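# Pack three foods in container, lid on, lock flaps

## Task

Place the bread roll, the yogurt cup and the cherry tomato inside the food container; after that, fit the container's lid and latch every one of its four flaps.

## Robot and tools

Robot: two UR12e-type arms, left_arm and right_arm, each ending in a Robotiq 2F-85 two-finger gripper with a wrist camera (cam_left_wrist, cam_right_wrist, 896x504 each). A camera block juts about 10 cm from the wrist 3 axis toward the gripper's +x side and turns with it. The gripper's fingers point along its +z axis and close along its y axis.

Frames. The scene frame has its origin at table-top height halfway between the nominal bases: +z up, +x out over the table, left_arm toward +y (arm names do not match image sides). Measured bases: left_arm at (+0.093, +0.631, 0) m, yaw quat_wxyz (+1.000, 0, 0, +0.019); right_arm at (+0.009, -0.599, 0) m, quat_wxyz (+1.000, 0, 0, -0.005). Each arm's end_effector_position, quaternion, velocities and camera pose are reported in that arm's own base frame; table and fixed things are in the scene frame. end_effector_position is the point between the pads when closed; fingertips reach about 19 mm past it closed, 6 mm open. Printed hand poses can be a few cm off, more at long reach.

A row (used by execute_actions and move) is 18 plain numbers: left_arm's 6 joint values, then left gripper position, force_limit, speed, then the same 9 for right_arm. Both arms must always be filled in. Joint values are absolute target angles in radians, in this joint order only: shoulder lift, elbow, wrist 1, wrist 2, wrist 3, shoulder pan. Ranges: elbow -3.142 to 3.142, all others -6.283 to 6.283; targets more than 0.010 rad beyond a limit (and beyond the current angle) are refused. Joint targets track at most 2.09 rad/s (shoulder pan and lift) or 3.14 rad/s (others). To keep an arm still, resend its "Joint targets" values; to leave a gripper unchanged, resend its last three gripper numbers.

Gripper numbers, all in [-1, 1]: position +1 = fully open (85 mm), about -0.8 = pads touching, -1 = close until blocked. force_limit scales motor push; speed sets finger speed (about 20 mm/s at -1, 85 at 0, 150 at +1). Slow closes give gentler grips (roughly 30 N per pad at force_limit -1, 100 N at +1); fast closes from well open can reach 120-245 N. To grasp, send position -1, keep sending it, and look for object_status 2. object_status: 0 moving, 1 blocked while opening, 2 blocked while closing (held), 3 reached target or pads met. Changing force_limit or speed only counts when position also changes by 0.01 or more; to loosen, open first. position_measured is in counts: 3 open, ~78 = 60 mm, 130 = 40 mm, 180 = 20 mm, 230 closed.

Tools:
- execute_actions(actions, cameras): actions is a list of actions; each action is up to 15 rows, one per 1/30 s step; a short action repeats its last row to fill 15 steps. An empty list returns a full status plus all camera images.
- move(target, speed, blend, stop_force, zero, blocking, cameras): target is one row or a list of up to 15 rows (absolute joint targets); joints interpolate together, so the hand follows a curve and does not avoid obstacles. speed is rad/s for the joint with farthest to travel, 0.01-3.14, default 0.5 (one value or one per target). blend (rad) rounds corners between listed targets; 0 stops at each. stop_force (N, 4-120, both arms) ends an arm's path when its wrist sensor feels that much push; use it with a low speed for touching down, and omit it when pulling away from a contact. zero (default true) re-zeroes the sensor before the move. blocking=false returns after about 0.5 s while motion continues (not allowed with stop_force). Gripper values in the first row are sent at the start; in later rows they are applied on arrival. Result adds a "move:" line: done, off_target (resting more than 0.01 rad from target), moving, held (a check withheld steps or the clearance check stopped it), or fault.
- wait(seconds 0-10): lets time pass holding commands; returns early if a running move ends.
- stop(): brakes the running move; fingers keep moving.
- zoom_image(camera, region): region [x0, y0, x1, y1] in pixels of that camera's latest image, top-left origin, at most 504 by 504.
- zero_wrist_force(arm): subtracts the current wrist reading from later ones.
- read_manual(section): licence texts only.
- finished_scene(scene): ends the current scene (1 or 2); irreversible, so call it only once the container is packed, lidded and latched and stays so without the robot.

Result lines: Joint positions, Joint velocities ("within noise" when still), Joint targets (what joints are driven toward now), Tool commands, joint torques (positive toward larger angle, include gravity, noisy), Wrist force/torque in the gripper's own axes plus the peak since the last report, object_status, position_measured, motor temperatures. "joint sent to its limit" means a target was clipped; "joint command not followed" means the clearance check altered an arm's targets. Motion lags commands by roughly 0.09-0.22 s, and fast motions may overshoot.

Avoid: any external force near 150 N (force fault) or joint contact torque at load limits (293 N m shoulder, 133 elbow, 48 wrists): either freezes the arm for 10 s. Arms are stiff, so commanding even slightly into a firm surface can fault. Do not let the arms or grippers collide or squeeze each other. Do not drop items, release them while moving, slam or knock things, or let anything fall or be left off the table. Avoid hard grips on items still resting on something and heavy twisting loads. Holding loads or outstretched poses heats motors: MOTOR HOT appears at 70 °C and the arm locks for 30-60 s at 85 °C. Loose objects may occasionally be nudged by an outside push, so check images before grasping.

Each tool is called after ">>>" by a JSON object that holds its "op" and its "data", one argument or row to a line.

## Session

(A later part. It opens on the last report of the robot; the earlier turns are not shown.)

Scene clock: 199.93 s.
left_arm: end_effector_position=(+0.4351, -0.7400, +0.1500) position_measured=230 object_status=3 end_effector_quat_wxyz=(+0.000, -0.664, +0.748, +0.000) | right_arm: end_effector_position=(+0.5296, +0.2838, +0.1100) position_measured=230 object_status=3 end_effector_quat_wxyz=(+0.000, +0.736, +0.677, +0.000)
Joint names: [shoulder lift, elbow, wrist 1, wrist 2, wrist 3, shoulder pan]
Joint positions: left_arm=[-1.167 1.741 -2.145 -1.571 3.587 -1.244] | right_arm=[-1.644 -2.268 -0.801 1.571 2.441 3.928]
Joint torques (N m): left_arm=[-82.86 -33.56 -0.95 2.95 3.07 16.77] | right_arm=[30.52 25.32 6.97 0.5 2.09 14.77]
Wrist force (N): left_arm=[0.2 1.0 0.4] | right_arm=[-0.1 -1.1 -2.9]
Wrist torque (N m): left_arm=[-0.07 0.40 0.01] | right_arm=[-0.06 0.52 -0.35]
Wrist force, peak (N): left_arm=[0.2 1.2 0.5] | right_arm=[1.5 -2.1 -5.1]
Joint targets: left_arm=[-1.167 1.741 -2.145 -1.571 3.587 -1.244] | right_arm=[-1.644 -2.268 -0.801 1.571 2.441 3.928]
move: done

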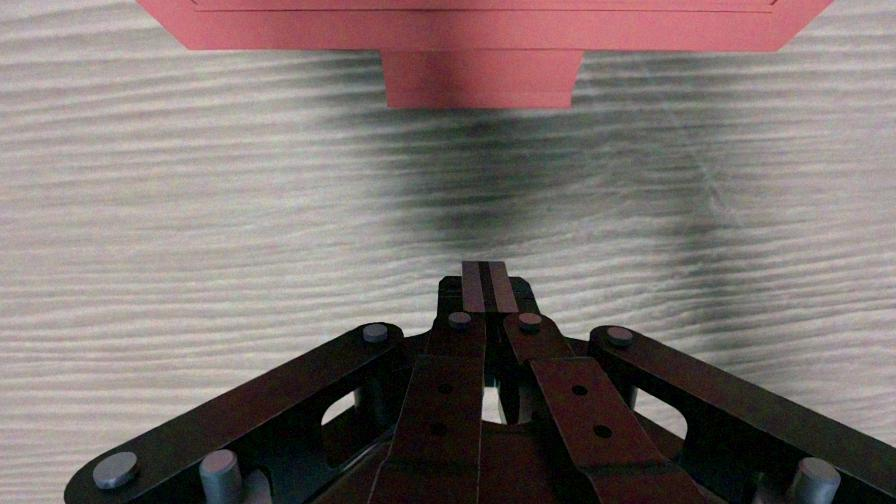

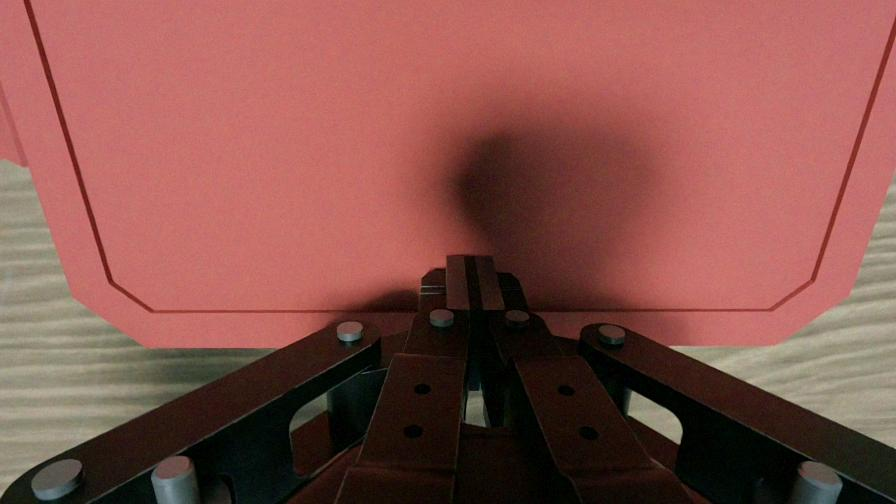

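>>> {"op": "move", "data": {
  "target": [
    [-1.1671,1.7409,-2.1446,-1.5708,3.5866,-1.2436,-1,-0.8,-1,-1.6019,-2.2422,-0.8683,1.5708,2.4406,3.9276,-1,-0.9,-1],
    [-1.1671,1.7409,-2.1446,-1.5708,3.5866,-1.2436,-1,-0.8,-1,-1.5182,-2.3019,-0.8923,1.5708,2.3509,3.8379,-1,-0.9,-1],
    [-1.0224,1.6265,-2.1749,-1.5708,3.6140,-1.2162,-1,-0.8,-1,-1.6967,-2.2442,-0.7715,1.5708,2.3189,3.8059,-1,-0.9,-1]
  ],
  "speed": 0.3,
  "blend": [0.01,0.02,0],
  "cameras": ["all"]
}}

>>> {"op": "move", "data": {
  "target": [-0.9973,1.5841,-2.1576,-1.5708,3.6029,-1.2273,-1,-0.8,-1,-1.7122,-2.2254,-0.7748,1.5708,2.3469,3.8339,-1,-0.9,-1],
  "speed": 0.025,
  "stop_force": 15,
  "cameras": ["all"]
}}

Scene clock: 202.17 s.
left_arm: end_effector_position=(+0.4791, -0.7926, +0.0951) position_measured=230 object_status=3 end_effector_quat_wxyz=(+0.000, -0.664, +0.748, +0.000) | right_arm: end_effector_position=(+0.5760, +0.2299, +0.0950) position_measured=230 object_status=3 end_effector_quat_wxyz=(+0.000, +0.736, +0.677, +0.000)
Joint names: [shoulder lift, elbow, wrist 1, wrist 2, wrist 3, shoulder pan]
Joint positions: left_arm=[-1.023 1.627 -2.175 -1.571 3.614 -1.216] | right_arm=[-1.697 -2.244 -0.772 1.571 2.319 3.806]
Joint torques (N m): left_arm=[-69.87 -49.21 -7.15 2.69 2.98 16.41] | right_arm=[41.09 49.8 8.06 0.64 -2.72 -15.83]
Wrist force (N): left_arm=[0.2 0.6 0.2] | right_arm=[-2.1 -2.4 1.2]
Wrist torque (N m): left_arm=[-0.14 0.39 0.02] | right_arm=[-0.27 0.58 -0.24]
Wrist force, peak (N): left_arm=[1.0 -0.4 1.6] | right_arm=[-5.1 -2.4 -0.3]
Joint targets: left_arm=[-1.022 1.627 -2.175 -1.571 3.614 -1.216] | right_arm=[-1.697 -2.244 -0.772 1.571 2.319 3.806]
move: done

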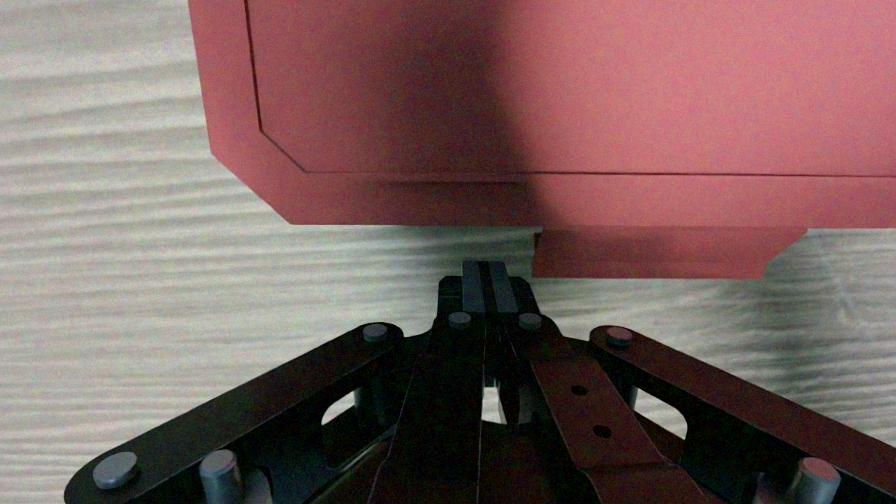

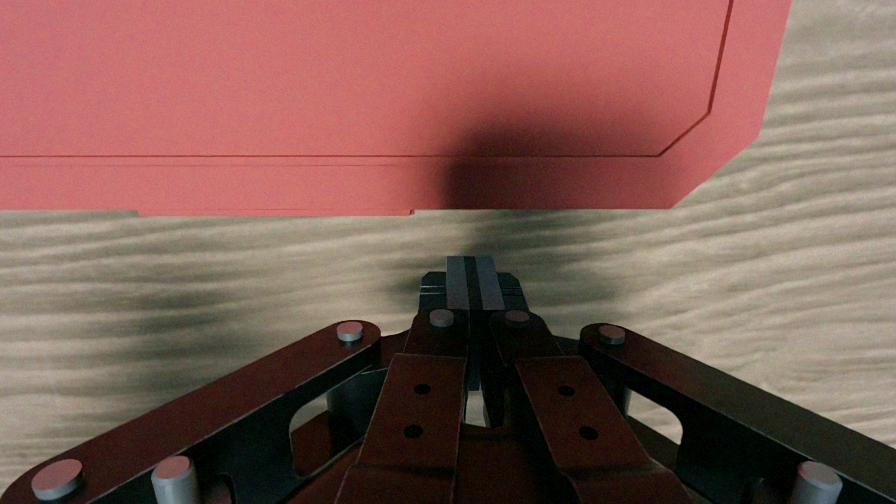

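Scene clock: 204.67 s.
left_arm: end_effector_position=(+0.4773, -0.8094, +0.0950) position_measured=230 object_status=3 end_effector_quat_wxyz=(+0.000, -0.664, +0.748, +0.000) | right_arm: end_effector_position=(+0.5773, +0.2468, +0.0949) position_measured=230 object_status=3 end_effector_quat_wxyz=(+0.000, +0.736, +0.677, +0.000)
Joint names: [shoulder lift, elbow, wrist 1, wrist 2, wrist 3, shoulder pan]
Joint positions: left_arm=[-1.004 1.595 -2.162 -1.571 3.606 -1.224] | right_arm=[-1.708 -2.23 -0.774 1.571 2.34 3.827]
Joint torques (N m): left_arm=[-94.29 -40.57 -9.55 -4.95 2.9 6.42] | right_arm=[61.73 35.02 10.64 4.07 -2.67 -4.63]
Wrist force (N): left_arm=[-14.9 0.7 -1.5] | right_arm=[-16.8 -3.1 -0.4]
Wrist torque (N m): left_arm=[-0.16 0.33 0.15] | right_arm=[-0.24 0.38 -0.33]
Wrist force, peak (N): left_arm=[-28.4 2.1 -4.9] | right_arm=[-29.7 -0.6 -6.9]
Joint targets: left_arm=[-1.004 1.595 -2.162 -1.571 3.606 -1.224] | right_arm=[-1.708 -2.230 -0.774 1.571 2.340 3.827]
move: contact (left_arm, right_arm); left_arm: the elbow is farthest, 0.011 rad from its target

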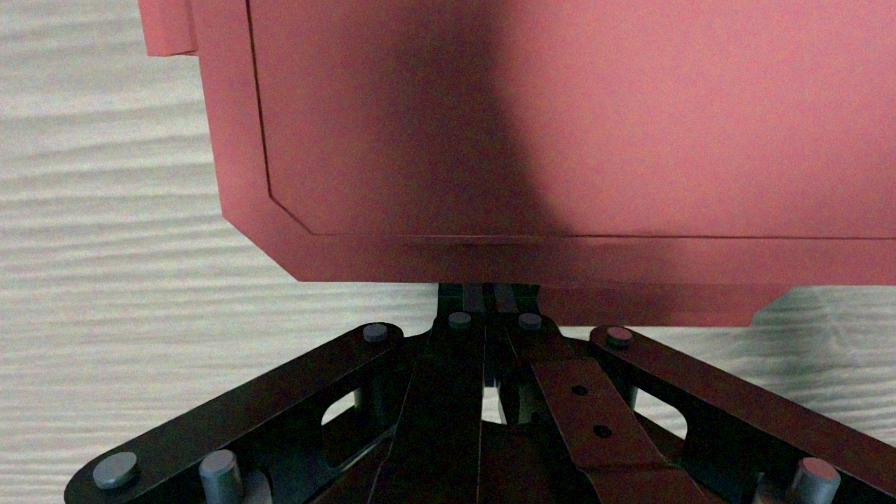

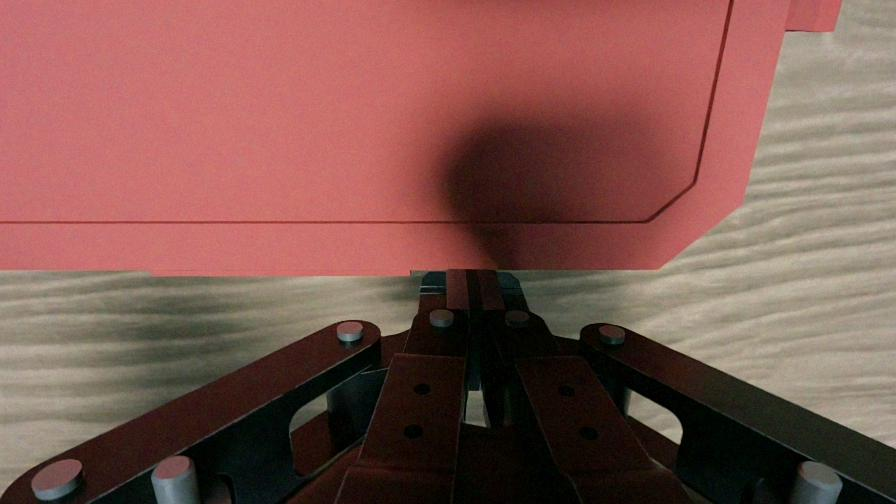

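>>> {"op": "move", "data": {
  "target": [
    [-1.0224,1.6265,-2.1749,-1.5708,3.6140,-1.2162,-1,-0.8,-1,-1.6967,-2.2442,-0.7715,1.5708,2.3189,3.8059,-1,-0.9,-1],
    [-1.1671,1.7409,-2.1446,-1.5708,3.5866,-1.2436,-1,-0.8,-1,-1.6967,-2.2442,-0.7715,1.5708,2.3189,3.8059,-1,-0.9,-1],
    [-1.0476,1.5951,-2.1183,-1.5708,3.5447,-1.2855,-1,-0.8,-1,-1.6967,-2.2442,-0.7715,1.5708,2.3189,3.8059,-1,-0.9,-1]
  ],
  "speed": [0.1,0.3,0.3],
  "blend": [0.005,0.03,0]
}}

>>> {"op": "move", "data": {
  "target": [-1.0266,1.6103,-2.1545,-1.5708,3.5447,-1.2855,-1,-0.8,-1,-1.6967,-2.2442,-0.7715,1.5708,2.3189,3.8059,-1,-0.9,-1],
  "speed": 0.02,
  "stop_force": 42,
  "cameras": ["all"]
}}

Scene clock: 206.80 s.
left_arm: end_effector_position=(+0.4244, -0.8279, +0.1300) position_measured=230 object_status=3 end_effector_quat_wxyz=(+0.000, -0.664, +0.748, +0.000) | right_arm: end_effector_position=(+0.5760, +0.2299, +0.0949) position_measured=230 object_status=3 end_effector_quat_wxyz=(+0.000, +0.736, +0.677, +0.000)
Joint names: [shoulder lift, elbow, wrist 1, wrist 2, wrist 3, shoulder pan]
Joint positions: left_arm=[-1.048 1.595 -2.118 -1.571 3.545 -1.285] | right_arm=[-1.697 -2.244 -0.771 1.571 2.319 3.806]
Joint torques (N m): left_arm=[-67.56 -52.46 -0.96 2.6 -3.05 -14.51] | right_arm=[59.67 27.38 8.28 -1.75 -2.52 -10.98]
Wrist force (N): left_arm=[0.2 0.2 0.2] | right_arm=[-1.8 -1.9 0.9]
Wrist torque (N m): left_arm=[-0.20 0.39 0.16] | right_arm=[-0.18 0.53 -0.24]
Wrist force, peak (N): left_arm=[-15.1 1.0 -1.7] | right_arm=[-16.4 -3.4 -0.1]
Joint targets: left_arm=[-1.048 1.595 -2.118 -1.571 3.545 -1.285] | right_arm=[-1.697 -2.244 -0.772 1.571 2.319 3.806]
move: done

Scene clock: 209.07 s.
left_arm: end_effector_position=(+0.4244, -0.8283, +0.1154) position_measured=230 object_status=3 end_effector_quat_wxyz=(+0.000, -0.664, +0.748, +0.000) | right_arm: end_effector_position=(+0.5760, +0.2299, +0.0949) position_measured=230 object_status=3 end_effector_quat_wxyz=(+0.000, +0.736, +0.677, +0.000)
Joint names: [shoulder lift, elbow, wrist 1, wrist 2, wrist 3, shoulder pan]
Joint positions: left_arm=[-1.035 1.604 -2.141 -1.571 3.545 -1.286] | right_arm=[-1.697 -2.244 -0.772 1.571 2.319 3.806]
Joint torques (N m): left_arm=[-51.71 -29.72 0.8 2.81 -3.35 -14.58] | right_arm=[63.49 27.16 8.36 -0.89 -2.31 -11.04]
Wrist force (N): left_arm=[-10.2 5.9 -44.0] | right_arm=[-1.7 -2.1 1.0]
Wrist torque (N m): left_arm=[-0.26 0.10 0.16] | right_arm=[-0.21 0.52 -0.24]
Wrist force, peak (N): left_arm=[-16.3 8.5 -57.6] | right_arm=[-2.1 -2.0 1.7]
Joint targets: left_arm=[-1.035 1.604 -2.141 -1.571 3.545 -1.285] | right_arm=[-1.697 -2.244 -0.772 1.571 2.319 3.806]
move: contact (left_arm); left_arm: the wrist 1 is farthest, 0.014 rad from its target

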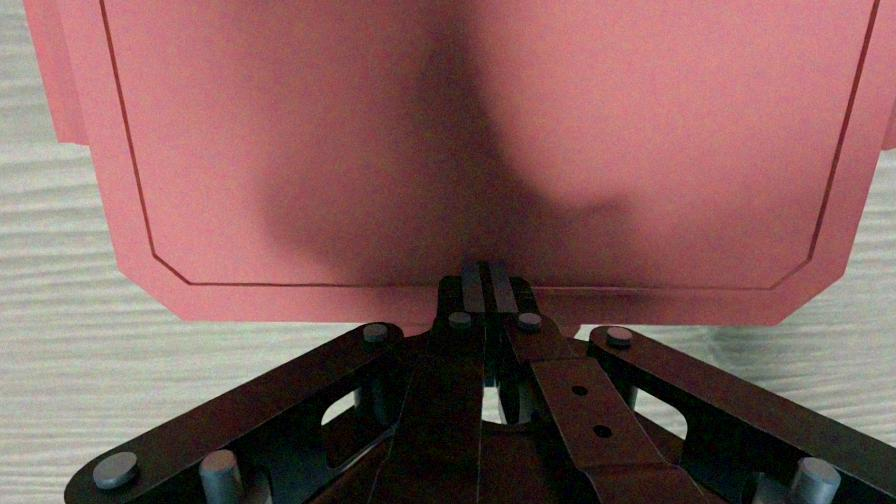

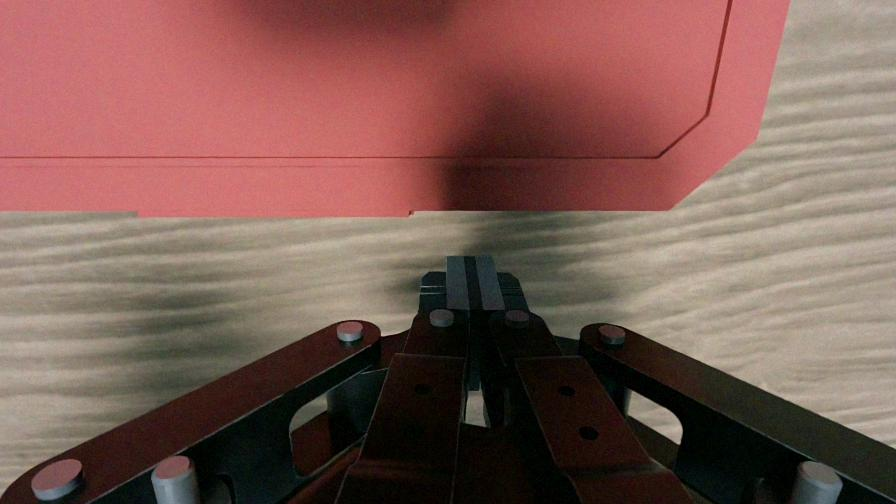

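>>> {"op": "move", "data": {
  "target": [
    [-1.0476,1.5951,-2.1183,-1.5708,3.5447,-1.2855,-1,-0.8,-1,-1.6967,-2.2442,-0.7715,1.5708,2.3189,3.8059,-1,-0.9,-1],
    [-0.9732,2.0889,-3.6472,-2.0808,3.4704,-1.0892,-1,-0.8,-1,-1.6967,-2.2442,-0.7715,1.5708,2.3189,3.8059,-1,-0.9,-1]
  ],
  "speed": [0.2,0.6],
  "blend": [0.01,0],
  "cameras": ["cam_left_wrist"]
}}

>>> {"op": "zoom_image", "data": {
  "camera": "cam_left_wrist",
  "region": [230, 60, 730, 300]
}}

Scene clock: 210.77 s.
left_arm: end_effector_position=(+0.4335, -0.8386, +0.1092) position_measured=230 object_status=3 end_effector_quat_wxyz=(+0.061, +0.675, -0.734, +0.046) | right_arm: end_effector_position=(+0.5760, +0.2299, +0.0949) position_measured=230 object_status=3 end_effector_quat_wxyz=(+0.000, +0.736, +0.677, +0.000)
Joint names: [shoulder lift, elbow, wrist 1, wrist 2, wrist 3, shoulder pan]
Joint positions: left_arm=[-1.038 1.663 -2.331 -1.643 3.534 -1.257] | right_arm=[-1.697 -2.244 -0.772 1.571 2.319 3.806]
Joint torques (N m): left_arm=[-77.74 -38.74 -4.48 -0.8 0.24 -1.3] | right_arm=[61.7 27.03 7.99 -1.46 -2.96 -12.21]
Wrist force (N): left_arm=[5.2 0.7 -12.3] | right_arm=[-1.6 -1.9 1.3]
Wrist torque (N m): left_arm=[-0.11 0.37 0.13] | right_arm=[-0.18 0.50 -0.23]
Wrist force, peak (N): left_arm=[-3.3 11.7 -88.1] | right_arm=[-2.2 -2.1 1.7]
Joint targets: left_arm=[-1.038 1.664 -2.331 -1.643 3.534 -1.257] | right_arm=[-1.697 -2.244 -0.772 1.571 2.319 3.806]
Tool commands: left_gripper/position=-1.0 left_gripper/force_limit=-0.796078 left_gripper/speed=-1.0 right_gripper/position=-1.0 right_gripper/force_limit=-0.9 right_gripper/speed=-1.0
FORCE FAULT: contact force on the left arm reached its limit, and that arm stopped. The contact can be on any part of that arm, not only on its tool. That arm's remaining commands of this call were not run. That arm is still stopped at the end of this call. That arm stays stopped for about 10 more seconds. Until then a move that you send moves the other arm only, and its call returns only when the move has ended. Once the stop has ended, the next robot result says so. If the stop ends while you think or write, that arm runs what you send next. While its stop runs, that arm takes no new command, but its gripper still runs the gripper command that each later call begins with. Until it ends, the stop uses up actions while you think or wait. An arm that is not stopped still takes commands.
move: fault (left_arm); path passed 1 of 2 targets; left_arm: the wrist 1 is farthest, 1.316 rad from its target
Images, in order (width x height): cam_left_wrist 896x504.

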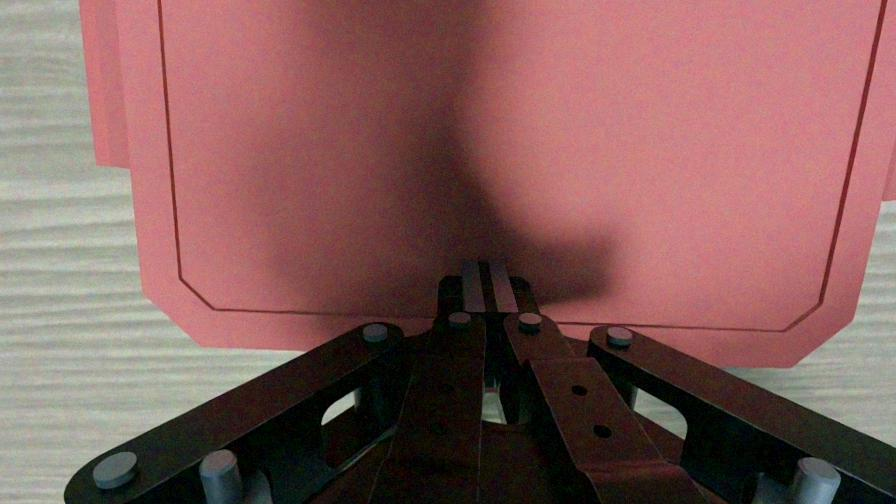

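Scaled by 1.008 from the camera's 896x504 image, which has a finer 1280x720 frame.

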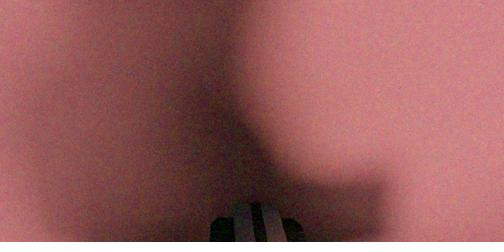

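>>> {"op": "wait", "data": {
  "seconds": 10
}}

Scene clock: 220.87 s.
left_arm: end_effector_position=(+0.4335, -0.8386, +0.1092) position_measured=230 object_status=3 end_effector_quat_wxyz=(+0.061, +0.675, -0.734, +0.046) | right_arm: end_effector_position=(+0.5760, +0.2299, +0.0949) position_measured=230 object_status=3 end_effector_quat_wxyz=(+0.000, +0.736, +0.677, +0.000)
Joint names: [shoulder lift, elbow, wrist 1, wrist 2, wrist 3, shoulder pan]
Joint positions: left_arm=[-1.038 1.663 -2.331 -1.643 3.534 -1.257] | right_arm=[-1.697 -2.244 -0.771 1.571 2.319 3.806]
Joint torques (N m): left_arm=[-76.41 -38.64 -4.91 -0.37 -0.07 -2.04] | right_arm=[60.38 27.5 8.28 -0.85 -2.35 -12.23]
Wrist force (N): left_arm=[5.2 0.7 -12.1] | right_arm=[-1.6 -1.8 1.3]
Wrist torque (N m): left_arm=[-0.11 0.37 0.13] | right_arm=[-0.15 0.49 -0.24]
Wrist force, peak (N): left_arm=[5.2 0.4 -12.6] | right_arm=[-2.0 -2.4 1.7]
Joint targets: left_arm=[-1.038 1.663 -2.331 -1.643 3.534 -1.257] | right_arm=[-1.697 -2.244 -0.772 1.571 2.319 3.806]
Tool commands: left_gripper/position=-1.0 left_gripper/force_limit=-0.796078 left_gripper/speed=-1.0 right_gripper/position=-1.0 right_gripper/force_limit=-0.9 right_gripper/speed=-1.0
FORCE FAULT, CONTINUED: the left arm's stop, for the force fault that an earlier result reported, is over. The rest of the stop counts as 19 of the actions that you can send in this scene. That arm's target is now where it stood when the stop ended, not its last command. That arm accepts commands again.
wait: 10.00 s; at rest by 0.07 s

>>> {"op": "move", "data": {
  "target": [
    [-1.0952,1.5909,-2.2000,-1.6100,3.5360,-1.2740,-1,-0.8,-1,-1.6967,-2.2442,-0.7715,1.5708,2.3189,3.8059,-1,-0.9,-1],
    [-1.1671,1.7409,-2.1446,-1.5708,3.5866,-1.2436,-1,-0.8,-1,-1.6967,-2.2442,-0.7715,1.5708,2.3189,3.8059,-1,-0.9,-1],
    [-1.1047,1.6657,-2.1318,-1.5708,3.5636,-1.2666,-1,-0.8,-1,-1.6967,-2.2442,-0.7715,1.5708,2.3189,3.8059,-1,-0.9,-1]
  ],
  "speed": 0.2,
  "blend": [0.02,0.02,0],
  "cameras": ["all"]
}}

Scene clock: 223.30 s.
left_arm: end_effector_position=(+0.4295, -0.7865, +0.1401) position_measured=230 object_status=3 end_effector_quat_wxyz=(+0.000, -0.664, +0.748, +0.000) | right_arm: end_effector_position=(+0.5760, +0.2299, +0.0949) position_measured=230 object_status=3 end_effector_quat_wxyz=(+0.000, +0.736, +0.677, +0.000)
Joint names: [shoulder lift, elbow, wrist 1, wrist 2, wrist 3, shoulder pan]
Joint positions: left_arm=[-1.105 1.666 -2.132 -1.571 3.564 -1.267] | right_arm=[-1.697 -2.244 -0.771 1.571 2.319 3.806]
Joint torques (N m): left_arm=[-59.96 -49.71 -0.95 2.86 -2.87 -17.66] | right_arm=[62.45 27.74 7.71 -0.42 -2.27 -10.29]
Wrist force (N): left_arm=[0.5 0.5 0.1] | right_arm=[-1.5 -1.5 1.3]
Wrist torque (N m): left_arm=[-0.15 0.35 0.15] | right_arm=[-0.10 0.48 -0.24]
Wrist force, peak (N): left_arm=[5.1 0.9 -11.9] | right_arm=[-1.9 -2.3 1.7]
Joint targets: left_arm=[-1.105 1.666 -2.132 -1.571 3.564 -1.267] | right_arm=[-1.697 -2.244 -0.772 1.571 2.319 3.806]
move: done

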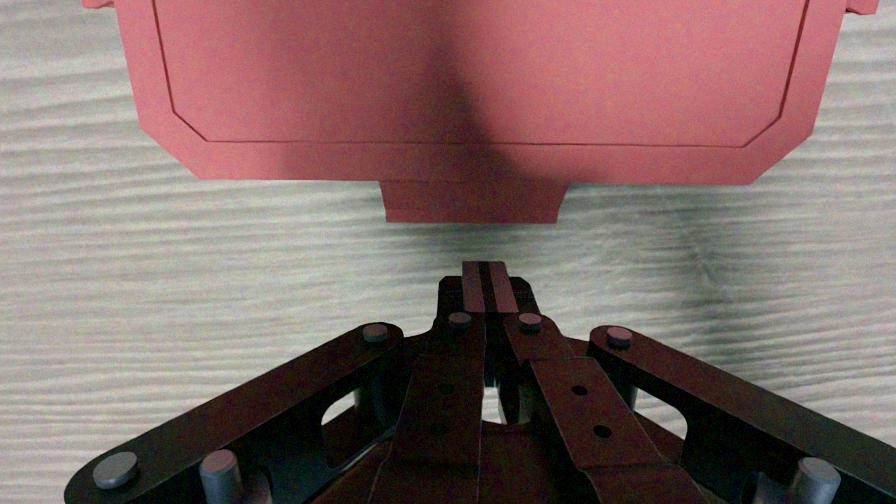

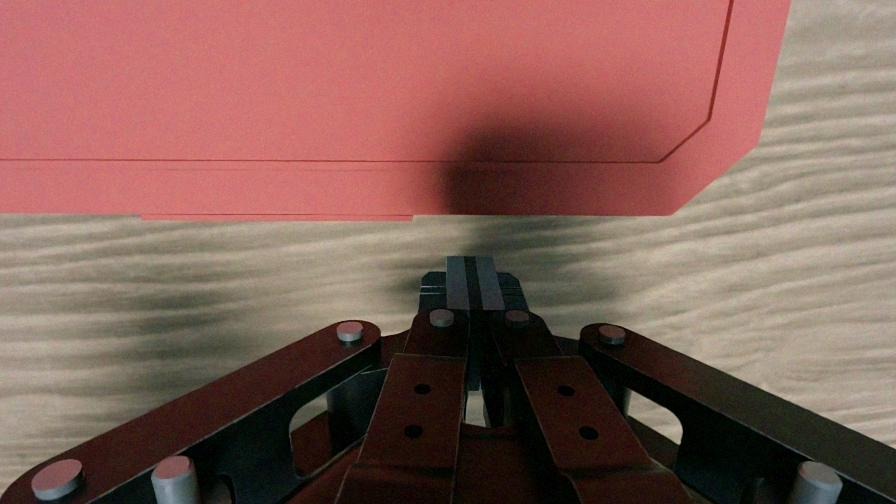

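>>> {"op": "move", "data": {
  "target": [
    [-1.1047,1.6657,-2.1318,-1.5708,3.5636,-1.2666,-1,-0.8,-1,-1.6380,-2.3292,-0.7452,1.5708,2.3795,3.8665,-1,-0.9,-1],
    [-1.0657,1.6452,-2.1503,-1.5708,3.5680,-1.2688,-1,-0.8,-1,-1.6496,-2.3166,-0.7462,1.5708,2.3985,3.8855,-1,-0.9,-1]
  ],
  "speed": 0.15
}}

>>> {"op": "move", "data": {
  "target": [-1.0350,1.6648,-2.2006,-1.5708,3.5680,-1.2688,-1,-0.8,-1,-1.6496,-2.3166,-0.7462,1.5708,2.3985,3.8855,-1,-0.9,-1],
  "speed": 0.03,
  "stop_force": 42,
  "cameras": ["all"]
}}

>>> {"op": "move", "data": {
  "target": [-1.0602,1.6959,-2.2065,-1.5708,3.5636,-1.2666,-1,-0.8,-1,-1.6496,-2.3166,-0.7462,1.5708,2.3985,3.8855,-1,-0.9,-1],
  "speed": 0.06,
  "cameras": ["cam_left_wrist"]
}}

Scene clock: 225.30 s.
left_arm: end_effector_position=(+0.4323, -0.8022, +0.1201) position_measured=230 object_status=3 end_effector_quat_wxyz=(+0.000, -0.662, +0.750, +0.000) | right_arm: end_effector_position=(+0.5271, +0.2484, +0.0879) position_measured=230 object_status=3 end_effector_quat_wxyz=(+0.000, +0.736, +0.677, +0.000)
Joint names: [shoulder lift, elbow, wrist 1, wrist 2, wrist 3, shoulder pan]
Joint positions: left_arm=[-1.066 1.645 -2.15 -1.571 3.568 -1.269] | right_arm=[-1.65 -2.317 -0.746 1.571 2.398 3.885]
Joint torques (N m): left_arm=[-64.24 -51.21 -6.77 2.92 2.8 -17.39] | right_arm=[33.13 48.25 1.45 -0.74 1.48 22.35]
Wrist force (N): left_arm=[0.3 0.4 -0.1] | right_arm=[-2.8 -1.6 0.3]
Wrist torque (N m): left_arm=[-0.17 0.36 0.03] | right_arm=[-0.06 0.44 -0.34]
Wrist force, peak (N): left_arm=[0.8 0.0 1.1] | right_arm=[-1.5 -3.0 1.2]
Joint targets: left_arm=[-1.066 1.645 -2.150 -1.571 3.568 -1.269] | right_arm=[-1.650 -2.317 -0.746 1.571 2.399 3.886]
move: done

Scene clock: 227.83 s.
left_arm: end_effector_position=(+0.4323, -0.8023, +0.0870) position_measured=230 object_status=3 end_effector_quat_wxyz=(+0.000, -0.662, +0.750, +0.000) | right_arm: end_effector_position=(+0.5271, +0.2484, +0.0879) position_measured=230 object_status=3 end_effector_quat_wxyz=(+0.000, +0.736, +0.677, +0.000)
Joint names: [shoulder lift, elbow, wrist 1, wrist 2, wrist 3, shoulder pan]
Joint positions: left_arm=[-1.035 1.665 -2.201 -1.571 3.568 -1.269] | right_arm=[-1.65 -2.317 -0.746 1.571 2.398 3.886]
Joint torques (N m): left_arm=[-64.26 -36.7 -9.25 -4.38 2.99 -16.41] | right_arm=[41.61 48.69 10.42 4.3 2.27 19.7]
Wrist force (N): left_arm=[-12.3 0.4 -3.9] | right_arm=[-16.2 -2.2 0.1]
Wrist torque (N m): left_arm=[-0.15 0.35 0.00] | right_arm=[-0.07 0.40 -0.38]
Wrist force, peak (N): left_arm=[-24.7 0.8 -8.7] | right_arm=[-22.0 -2.1 -0.7]
Joint targets: left_arm=[-1.035 1.665 -2.201 -1.571 3.568 -1.269] | right_arm=[-1.650 -2.317 -0.746 1.571 2.399 3.886]
move: done

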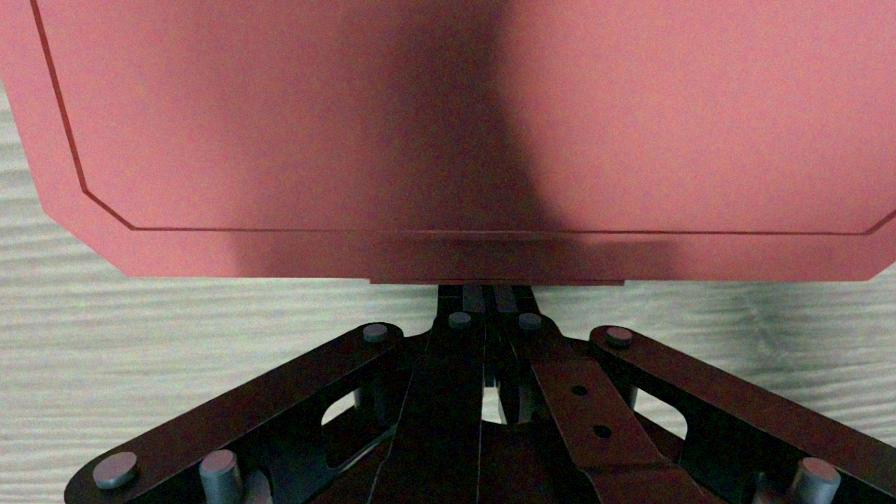

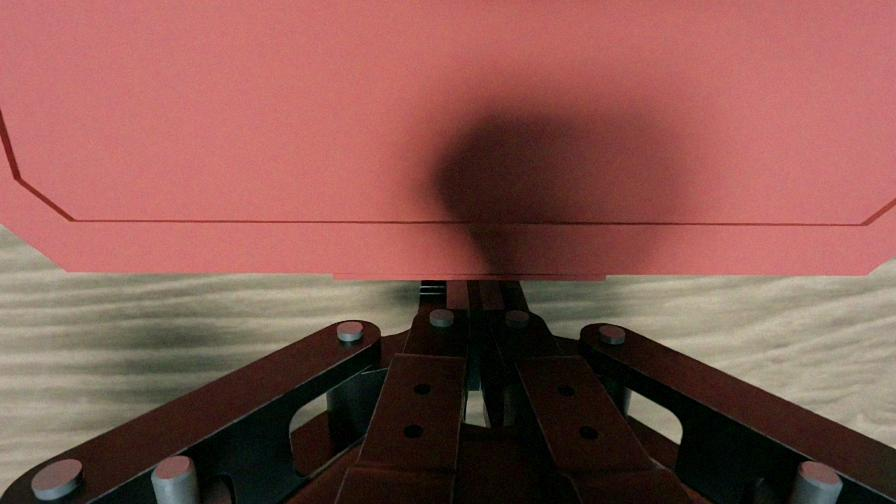

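Scene clock: 228.70 s.
left_arm: end_effector_position=(+0.4295, -0.7867, +0.0920) position_measured=230 object_status=3 end_effector_quat_wxyz=(+0.000, -0.664, +0.748, +0.000) | right_arm: end_effector_position=(+0.5271, +0.2484, +0.0879) position_measured=230 object_status=3 end_effector_quat_wxyz=(+0.000, +0.736, +0.677, +0.000)
Joint names: [shoulder lift, elbow, wrist 1, wrist 2, wrist 3, shoulder pan]
Joint positions: left_arm=[-1.06 1.696 -2.206 -1.571 3.564 -1.267] | right_arm=[-1.65 -2.317 -0.746 1.571 2.398 3.886]
Joint torques (N m): left_arm=[-88.87 -31.22 -7.33 0.91 -3.24 15.77] | right_arm=[41.4 47.61 1.13 -1.37 1.78 19.13]
Wrist force (N): left_arm=[0.4 0.2 0.1] | right_arm=[-2.8 -0.8 1.2]
Wrist torque (N m): left_arm=[-0.19 0.35 0.15] | right_arm=[0.07 0.48 -0.34]
Wrist force, peak (N): left_arm=[-12.5 0.3 -4.0] | right_arm=[-15.9 -1.9 0.1]
Joint targets: left_arm=[-1.060 1.696 -2.207 -1.571 3.564 -1.267] | right_arm=[-1.650 -2.317 -0.746 1.571 2.399 3.886]
move: done
Images, in order (width x height): cam_left_wrist 896x504.

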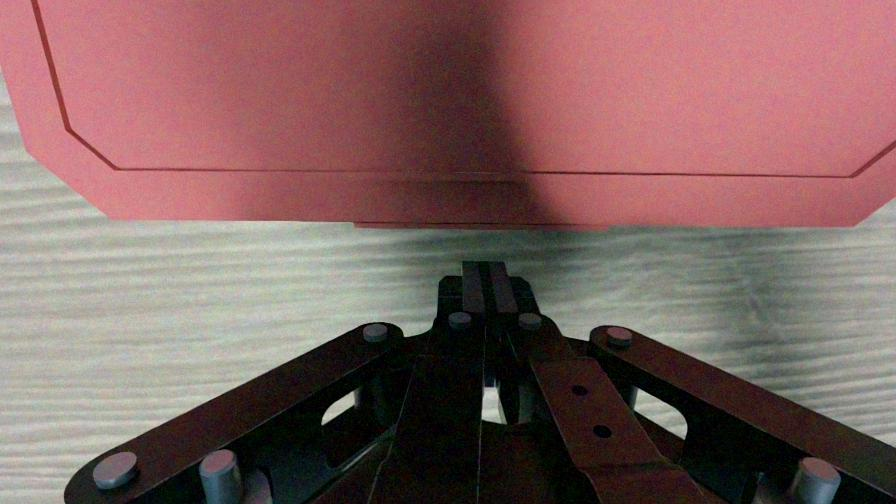

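>>> {"op": "move", "data": {
  "target": [
    [-1.1047,1.6657,-2.1318,-1.5708,3.5636,-1.2666,-1,-0.8,-1,-1.6380,-2.3292,-0.7452,1.5708,2.3795,3.8665,-1,-0.9,-1],
    [-1.1671,1.7409,-2.1446,-1.5708,3.5866,-1.2436,-1,-0.8,-1,-1.5182,-2.3019,-0.8923,1.5708,2.3509,3.8379,-1,-0.9,-1],
    [-0.8126,1.1546,-1.9128,-1.5708,5.2430,-1.1624,-1,-0.8,-1,-1.5182,-2.3019,-0.8923,1.5708,1.85,3.3379,-1,-0.9,-1]
  ],
  "speed": [0.3,0.3,0.8],
  "blend": [0.02,0.05,0],
  "cameras": ["cam_left_wrist"]
}}

Scene clock: 233.97 s.
left_arm: end_effector_position=(+0.5886, -0.9216, +0.1500) position_measured=230 object_status=3 end_effector_quat_wxyz=(+0.000, +0.061, +0.998, +0.000) | right_arm: end_effector_position=(+0.5563, -0.0669, +0.1499) position_measured=230 object_status=3 end_effector_quat_wxyz=(+0.000, +0.736, +0.677, +0.000)
Joint names: [shoulder lift, elbow, wrist 1, wrist 2, wrist 3, shoulder pan]
Joint positions: left_arm=[-0.813 1.155 -1.913 -1.571 5.243 -1.162] | right_arm=[-1.518 -2.302 -0.892 1.571 1.85 3.338]
Joint torques (N m): left_arm=[-85.28 -54.8 -0.81 2.74 3 15.45] | right_arm=[46.74 51.58 1.56 -1.1 -2.5 -12.17]
Wrist force (N): left_arm=[0.4 0.7 0.4] | right_arm=[-1.8 -1.4 1.3]
Wrist torque (N m): left_arm=[-0.10 0.36 0.01] | right_arm=[-0.03 0.52 -0.30]
Wrist force, peak (N): left_arm=[-0.1 0.4 2.9] | right_arm=[-3.3 -1.4 1.6]
Joint targets: left_arm=[-0.813 1.155 -1.913 -1.571 5.243 -1.162] | right_arm=[-1.518 -2.302 -0.892 1.571 1.850 3.338]
move: done
Images, in order (width x height): cam_left_wrist 896x504.

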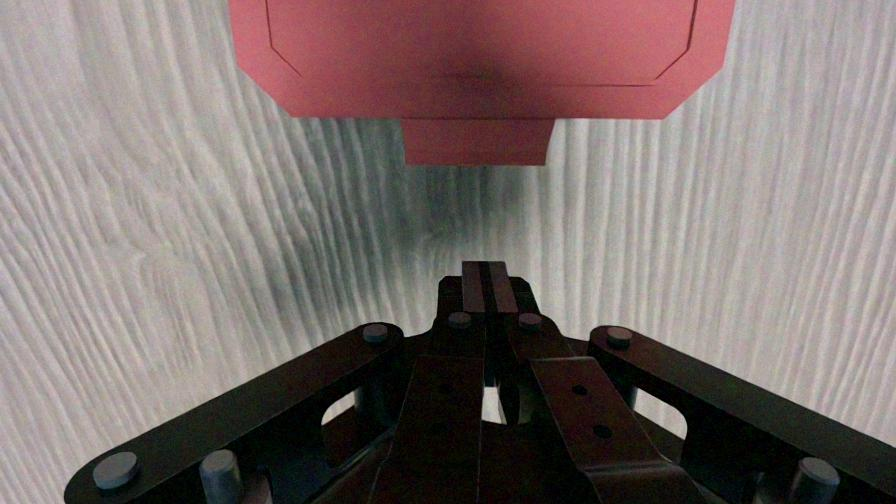

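>>> {"op": "move", "data": {
  "target": [-0.8375,1.2364,-1.9697,-1.5708,5.2136,-1.1918,-1,-0.8,-1,-1.5182,-2.3019,-0.8923,1.5708,1.85,3.3379,-1,-0.9,-1],
  "speed": 0.2
}}

>>> {"op": "move", "data": {
  "target": [-0.8070,1.2635,-2.0273,-1.5708,5.2136,-1.1918,-1,-0.8,-1,-1.5182,-2.3019,-0.8923,1.5708,1.85,3.3379,-1,-0.9,-1],
  "speed": 0.04,
  "stop_force": 42,
  "cameras": ["cam_left_wrist"]
}}

Scene clock: 235.27 s.
left_arm: end_effector_position=(+0.5528, -0.9172, +0.1300) position_measured=230 object_status=3 end_effector_quat_wxyz=(+0.000, +0.061, +0.998, +0.000) | right_arm: end_effector_position=(+0.5563, -0.0669, +0.1499) position_measured=230 object_status=3 end_effector_quat_wxyz=(+0.000, +0.736, +0.677, +0.000)
Joint names: [shoulder lift, elbow, wrist 1, wrist 2, wrist 3, shoulder pan]
Joint positions: left_arm=[-0.837 1.236 -1.97 -1.571 5.214 -1.192] | right_arm=[-1.518 -2.302 -0.892 1.571 1.85 3.338]
Joint torques (N m): left_arm=[-107.52 -38.38 -7.11 1.73 -3.21 -17.77] | right_arm=[41.11 50.15 1.7 -1.28 -2.39 -13.5]
Wrist force (N): left_arm=[0.5 0.0 0.3] | right_arm=[-1.9 -0.8 1.7]
Wrist torque (N m): left_arm=[-0.23 0.35 0.14] | right_arm=[0.06 0.53 -0.29]
Wrist force, peak (N): left_arm=[1.5 0.5 0.8] | right_arm=[-2.1 -1.5 1.6]
Joint targets: left_arm=[-0.837 1.236 -1.970 -1.571 5.214 -1.192] | right_arm=[-1.518 -2.302 -0.892 1.571 1.850 3.338]
move: done

Scene clock: 237.70 s.
left_arm: end_effector_position=(+0.5527, -0.9172, +0.0873) position_measured=230 object_status=3 end_effector_quat_wxyz=(+0.000, +0.061, +0.998, +0.000) | right_arm: end_effector_position=(+0.5563, -0.0669, +0.1499) position_measured=230 object_status=3 end_effector_quat_wxyz=(+0.000, +0.736, +0.677, +0.000)
Joint names: [shoulder lift, elbow, wrist 1, wrist 2, wrist 3, shoulder pan]
Joint positions: left_arm=[-0.807 1.263 -2.027 -1.571 5.214 -1.192] | right_arm=[-1.518 -2.302 -0.892 1.571 1.85 3.338]
Joint torques (N m): left_arm=[-81.15 -34.45 -6.29 -0.41 -3.23 -15.79] | right_arm=[33.78 47.16 2.34 -1.24 -2.29 -13.42]
Wrist force (N): left_arm=[-2.1 0.3 -3.0] | right_arm=[-2.1 -1.1 1.4]
Wrist torque (N m): left_arm=[-0.14 0.40 0.13] | right_arm=[0.01 0.57 -0.29]
Wrist force, peak (N): left_arm=[-2.0 0.3 -3.5] | right_arm=[-2.5 -1.4 1.5]
Joint targets: left_arm=[-0.807 1.264 -2.027 -1.571 5.214 -1.192] | right_arm=[-1.518 -2.302 -0.892 1.571 1.850 3.338]
move: done
Images, in order (width x height): cam_left_wrist 896x504.

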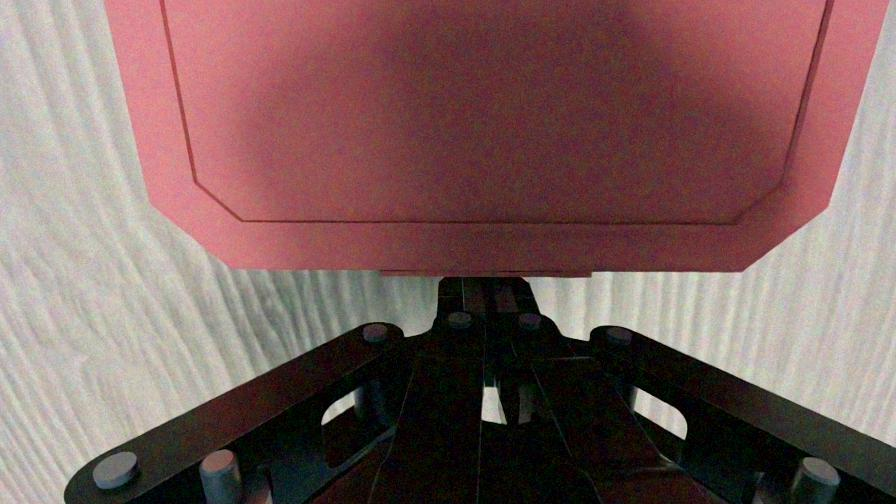

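>>> {"op": "move", "data": {
  "target": [-0.789,1.2306,-2.0122,-1.5708,5.2283,-1.1771,-1,-0.8,-1,-1.5182,-2.3019,-0.8923,1.5708,1.85,3.3379,-1,-0.9,-1],
  "speed": 0.15,
  "cameras": ["cam_left_wrist"]
}}

Scene clock: 238.73 s.
left_arm: end_effector_position=(+0.5705, -0.9197, +0.0873) position_measured=230 object_status=3 end_effector_quat_wxyz=(+0.000, +0.061, +0.998, +0.000) | right_arm: end_effector_position=(+0.5563, -0.0669, +0.1499) position_measured=230 object_status=3 end_effector_quat_wxyz=(+0.000, +0.736, +0.677, +0.000)
Joint names: [shoulder lift, elbow, wrist 1, wrist 2, wrist 3, shoulder pan]
Joint positions: left_arm=[-0.789 1.231 -2.012 -1.571 5.228 -1.177] | right_arm=[-1.518 -2.302 -0.892 1.571 1.85 3.338]
Joint torques (N m): left_arm=[-83.43 -52.59 -0.76 -1.15 3.07 17.64] | right_arm=[32.13 47.14 3.18 -0.76 -2.2 -11.9]
Wrist force (N): left_arm=[0.6 0.3 0.5] | right_arm=[-1.9 -1.3 1.1]
Wrist torque (N m): left_arm=[-0.18 0.34 0.01] | right_arm=[-0.03 0.54 -0.30]
Wrist force, peak (N): left_arm=[-1.8 0.4 -3.6] | right_arm=[-2.2 -1.0 2.0]
Joint targets: left_arm=[-0.789 1.231 -2.012 -1.571 5.228 -1.177] | right_arm=[-1.518 -2.302 -0.892 1.571 1.850 3.338]
move: done
Images, in order (width x height): cam_left_wrist 896x504.

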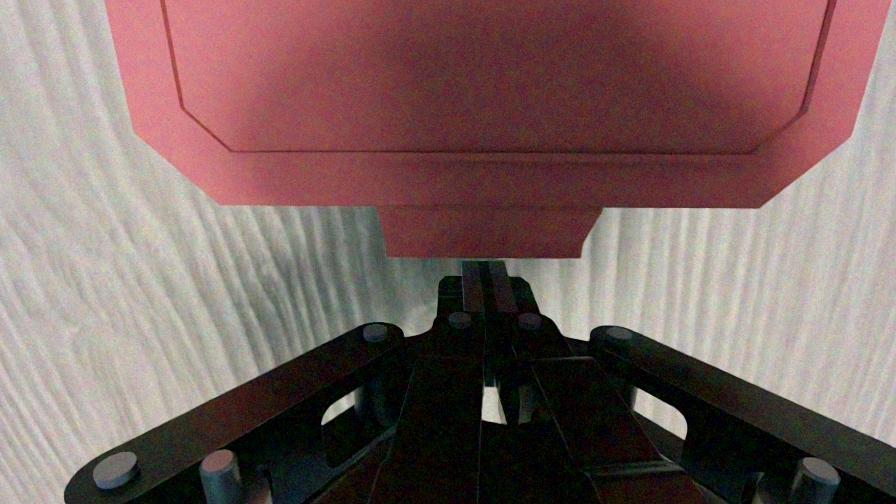

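>>> {"op": "move", "data": {
  "target": [-0.8110,1.2709,-2.0307,-1.5708,5.2102,-1.1952,-1,-0.8,-1,-1.5182,-2.3019,-0.8923,1.5708,1.85,3.3379,-1,-0.9,-1],
  "speed": 0.03,
  "stop_force": 42,
  "cameras": ["cam_left_wrist"]
}}

>>> {"op": "move", "data": {
  "target": [-0.789,1.2306,-2.0122,-1.5708,5.2283,-1.1771,-1,-0.8,-1,-1.5182,-2.3019,-0.8923,1.5708,1.85,3.3379,-1,-0.9,-1],
  "speed": 0.15,
  "cameras": ["cam_left_wrist"]
}}

Scene clock: 241.30 s.
left_arm: end_effector_position=(+0.5487, -0.9167, +0.0873) position_measured=230 object_status=3 end_effector_quat_wxyz=(+0.000, +0.061, +0.998, +0.000) | right_arm: end_effector_position=(+0.5563, -0.0669, +0.1499) position_measured=230 object_status=3 end_effector_quat_wxyz=(+0.000, +0.736, +0.677, +0.000)
Joint names: [shoulder lift, elbow, wrist 1, wrist 2, wrist 3, shoulder pan]
Joint positions: left_arm=[-0.811 1.271 -2.031 -1.571 5.21 -1.195] | right_arm=[-1.518 -2.302 -0.892 1.571 1.85 3.338]
Joint torques (N m): left_arm=[-109.26 -35.55 -6.6 -3.17 -3.53 -18.75] | right_arm=[29.01 43.99 3.8 -0.71 -2.58 -14.02]
Wrist force (N): left_arm=[-0.8 0.4 -0.9] | right_arm=[-2.1 -1.2 1.1]
Wrist torque (N m): left_arm=[-0.18 0.31 0.13] | right_arm=[-0.01 0.57 -0.30]
Wrist force, peak (N): left_arm=[-1.0 0.5 -1.2] | right_arm=[-2.2 -2.0 1.1]
Joint targets: left_arm=[-0.811 1.271 -2.031 -1.571 5.210 -1.195] | right_arm=[-1.518 -2.302 -0.892 1.571 1.850 3.338]
move: done
Images, in order (width x height): cam_left_wrist 896x504.

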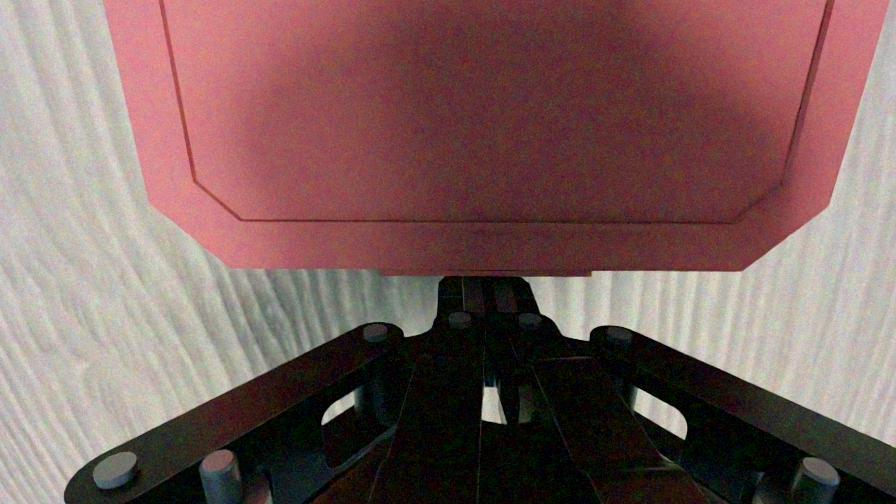

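Scene clock: 242.13 s.
left_arm: end_effector_position=(+0.5705, -0.9197, +0.0873) position_measured=230 object_status=3 end_effector_quat_wxyz=(+0.000, +0.061, +0.998, +0.000) | right_arm: end_effector_position=(+0.5563, -0.0669, +0.1499) position_measured=230 object_status=3 end_effector_quat_wxyz=(+0.000, +0.736, +0.677, +0.000)
Joint names: [shoulder lift, elbow, wrist 1, wrist 2, wrist 3, shoulder pan]
Joint positions: left_arm=[-0.789 1.231 -2.012 -1.571 5.228 -1.177] | right_arm=[-1.518 -2.302 -0.892 1.571 1.85 3.338]
Joint torques (N m): left_arm=[-86.22 -51.52 -0.31 -2.39 3.17 19.41] | right_arm=[27.23 43.85 3.85 -0.57 -2.63 -11.76]
Wrist force (N): left_arm=[0.5 0.6 0.5] | right_arm=[-1.6 -1.1 1.3]
Wrist torque (N m): left_arm=[-0.12 0.35 0.01] | right_arm=[0.03 0.49 -0.29]
Wrist force, peak (N): left_arm=[-0.9 0.9 -0.8] | right_arm=[-1.9 -1.4 1.7]
Joint targets: left_arm=[-0.789 1.231 -2.012 -1.571 5.228 -1.177] | right_arm=[-1.518 -2.302 -0.892 1.571 1.850 3.338]
move: done
Images, in order (width x height): cam_left_wrist 896x504.

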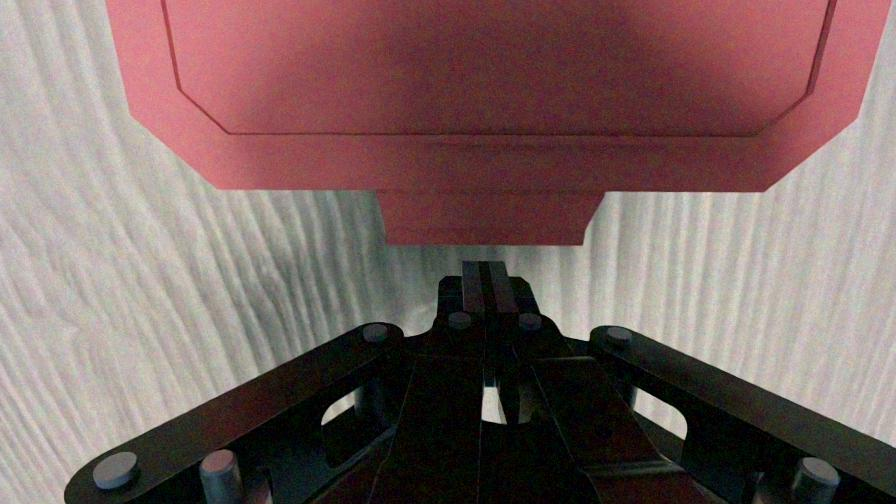

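>>> {"op": "move", "data": {
  "target": [
    [-0.789,1.2306,-2.0122,-1.5708,5.2283,-1.1771,-1,-0.8,-1,-1.5671,-2.3763,-0.2928,2.1025,2.3648,3.7292,-1,-0.9,-1],
    [-0.789,1.2306,-2.0122,-1.5708,5.2283,-1.1771,-1,-0.8,-1,-1.6789,-2.42,-0.1373,2.1025,2.3648,3.7292,-1,-0.9,-1]
  ],
  "speed": 0.4,
  "cameras": ["cam_right_wrist"]
}}

>>> {"op": "move", "data": {
  "target": [-0.789,1.2306,-2.0122,-1.5708,5.2283,-1.1771,-1,-0.8,-1,-1.7993,-2.448,0.0111,2.1025,2.3648,3.7292,-1,-0.9,-1],
  "speed": 0.06,
  "stop_force": 45
}}

Scene clock: 246.67 s.
left_arm: end_effector_position=(+0.5706, -0.9197, +0.0873) position_measured=230 object_status=3 end_effector_quat_wxyz=(+0.000, +0.061, +0.998, +0.000) | right_arm: end_effector_position=(+0.5276, +0.3152, +0.1600) position_measured=230 object_status=3 end_effector_quat_wxyz=(-0.233, +0.689, +0.639, +0.251)
Joint names: [shoulder lift, elbow, wrist 1, wrist 2, wrist 3, shoulder pan]
Joint positions: left_arm=[-0.789 1.231 -2.012 -1.571 5.228 -1.177] | right_arm=[-1.679 -2.42 -0.137 2.102 2.365 3.729]
Joint torques (N m): left_arm=[-83.27 -52.02 -0.63 2.64 2.89 16.91] | right_arm=[29.94 22.74 8.61 3.33 1.89 15.52]
Wrist force (N): left_arm=[0.5 0.6 0.5] | right_arm=[-1.6 -2.0 1.4]
Wrist torque (N m): left_arm=[-0.12 0.35 0.01] | right_arm=[-0.19 0.30 -0.15]
Wrist force, peak (N): left_arm=[0.2 0.9 0.9] | right_arm=[-4.1 -1.7 0.7]
Joint targets: left_arm=[-0.789 1.231 -2.012 -1.571 5.228 -1.177] | right_arm=[-1.679 -2.420 -0.137 2.103 2.365 3.729]
move: done
Images, in order (width x height): cam_right_wrist 896x504.

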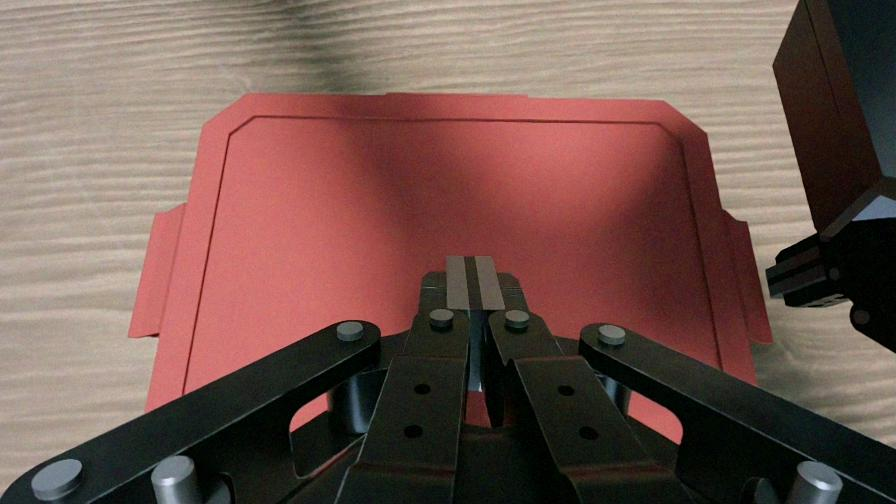

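Scene clock: 250.17 s.
left_arm: end_effector_position=(+0.5706, -0.9197, +0.0873) position_measured=230 object_status=3 end_effector_quat_wxyz=(+0.000, +0.061, +0.998, +0.000) | right_arm: end_effector_position=(+0.5279, +0.3154, +0.1087) position_measured=230 object_status=3 end_effector_quat_wxyz=(-0.233, +0.689, +0.639, +0.251)
Joint names: [shoulder lift, elbow, wrist 1, wrist 2, wrist 3, shoulder pan]
Joint positions: left_arm=[-0.789 1.231 -2.012 -1.571 5.228 -1.177] | right_arm=[-1.789 -2.446 -0.001 2.103 2.365 3.729]
Joint torques (N m): left_arm=[-85.25 -51.4 -0.65 2.84 2.94 15.47] | right_arm=[41.21 14.83 -6.64 -4.66 1.57 10.76]
Wrist force (N): left_arm=[0.2 0.5 0.3] | right_arm=[25.1 2.8 -17.3]
Wrist torque (N m): left_arm=[-0.14 0.40 0.01] | right_arm=[-0.30 0.89 -0.18]
Wrist force, peak (N): left_arm=[0.7 0.9 0.4] | right_arm=[30.9 -11.6 -67.0]
Joint targets: left_arm=[-0.789 1.231 -2.012 -1.571 5.228 -1.177] | right_arm=[-1.789 -2.446 -0.001 2.103 2.365 3.729]
move: contact (right_arm); right_arm: the wrist 1 is farthest, 0.012 rad from its target


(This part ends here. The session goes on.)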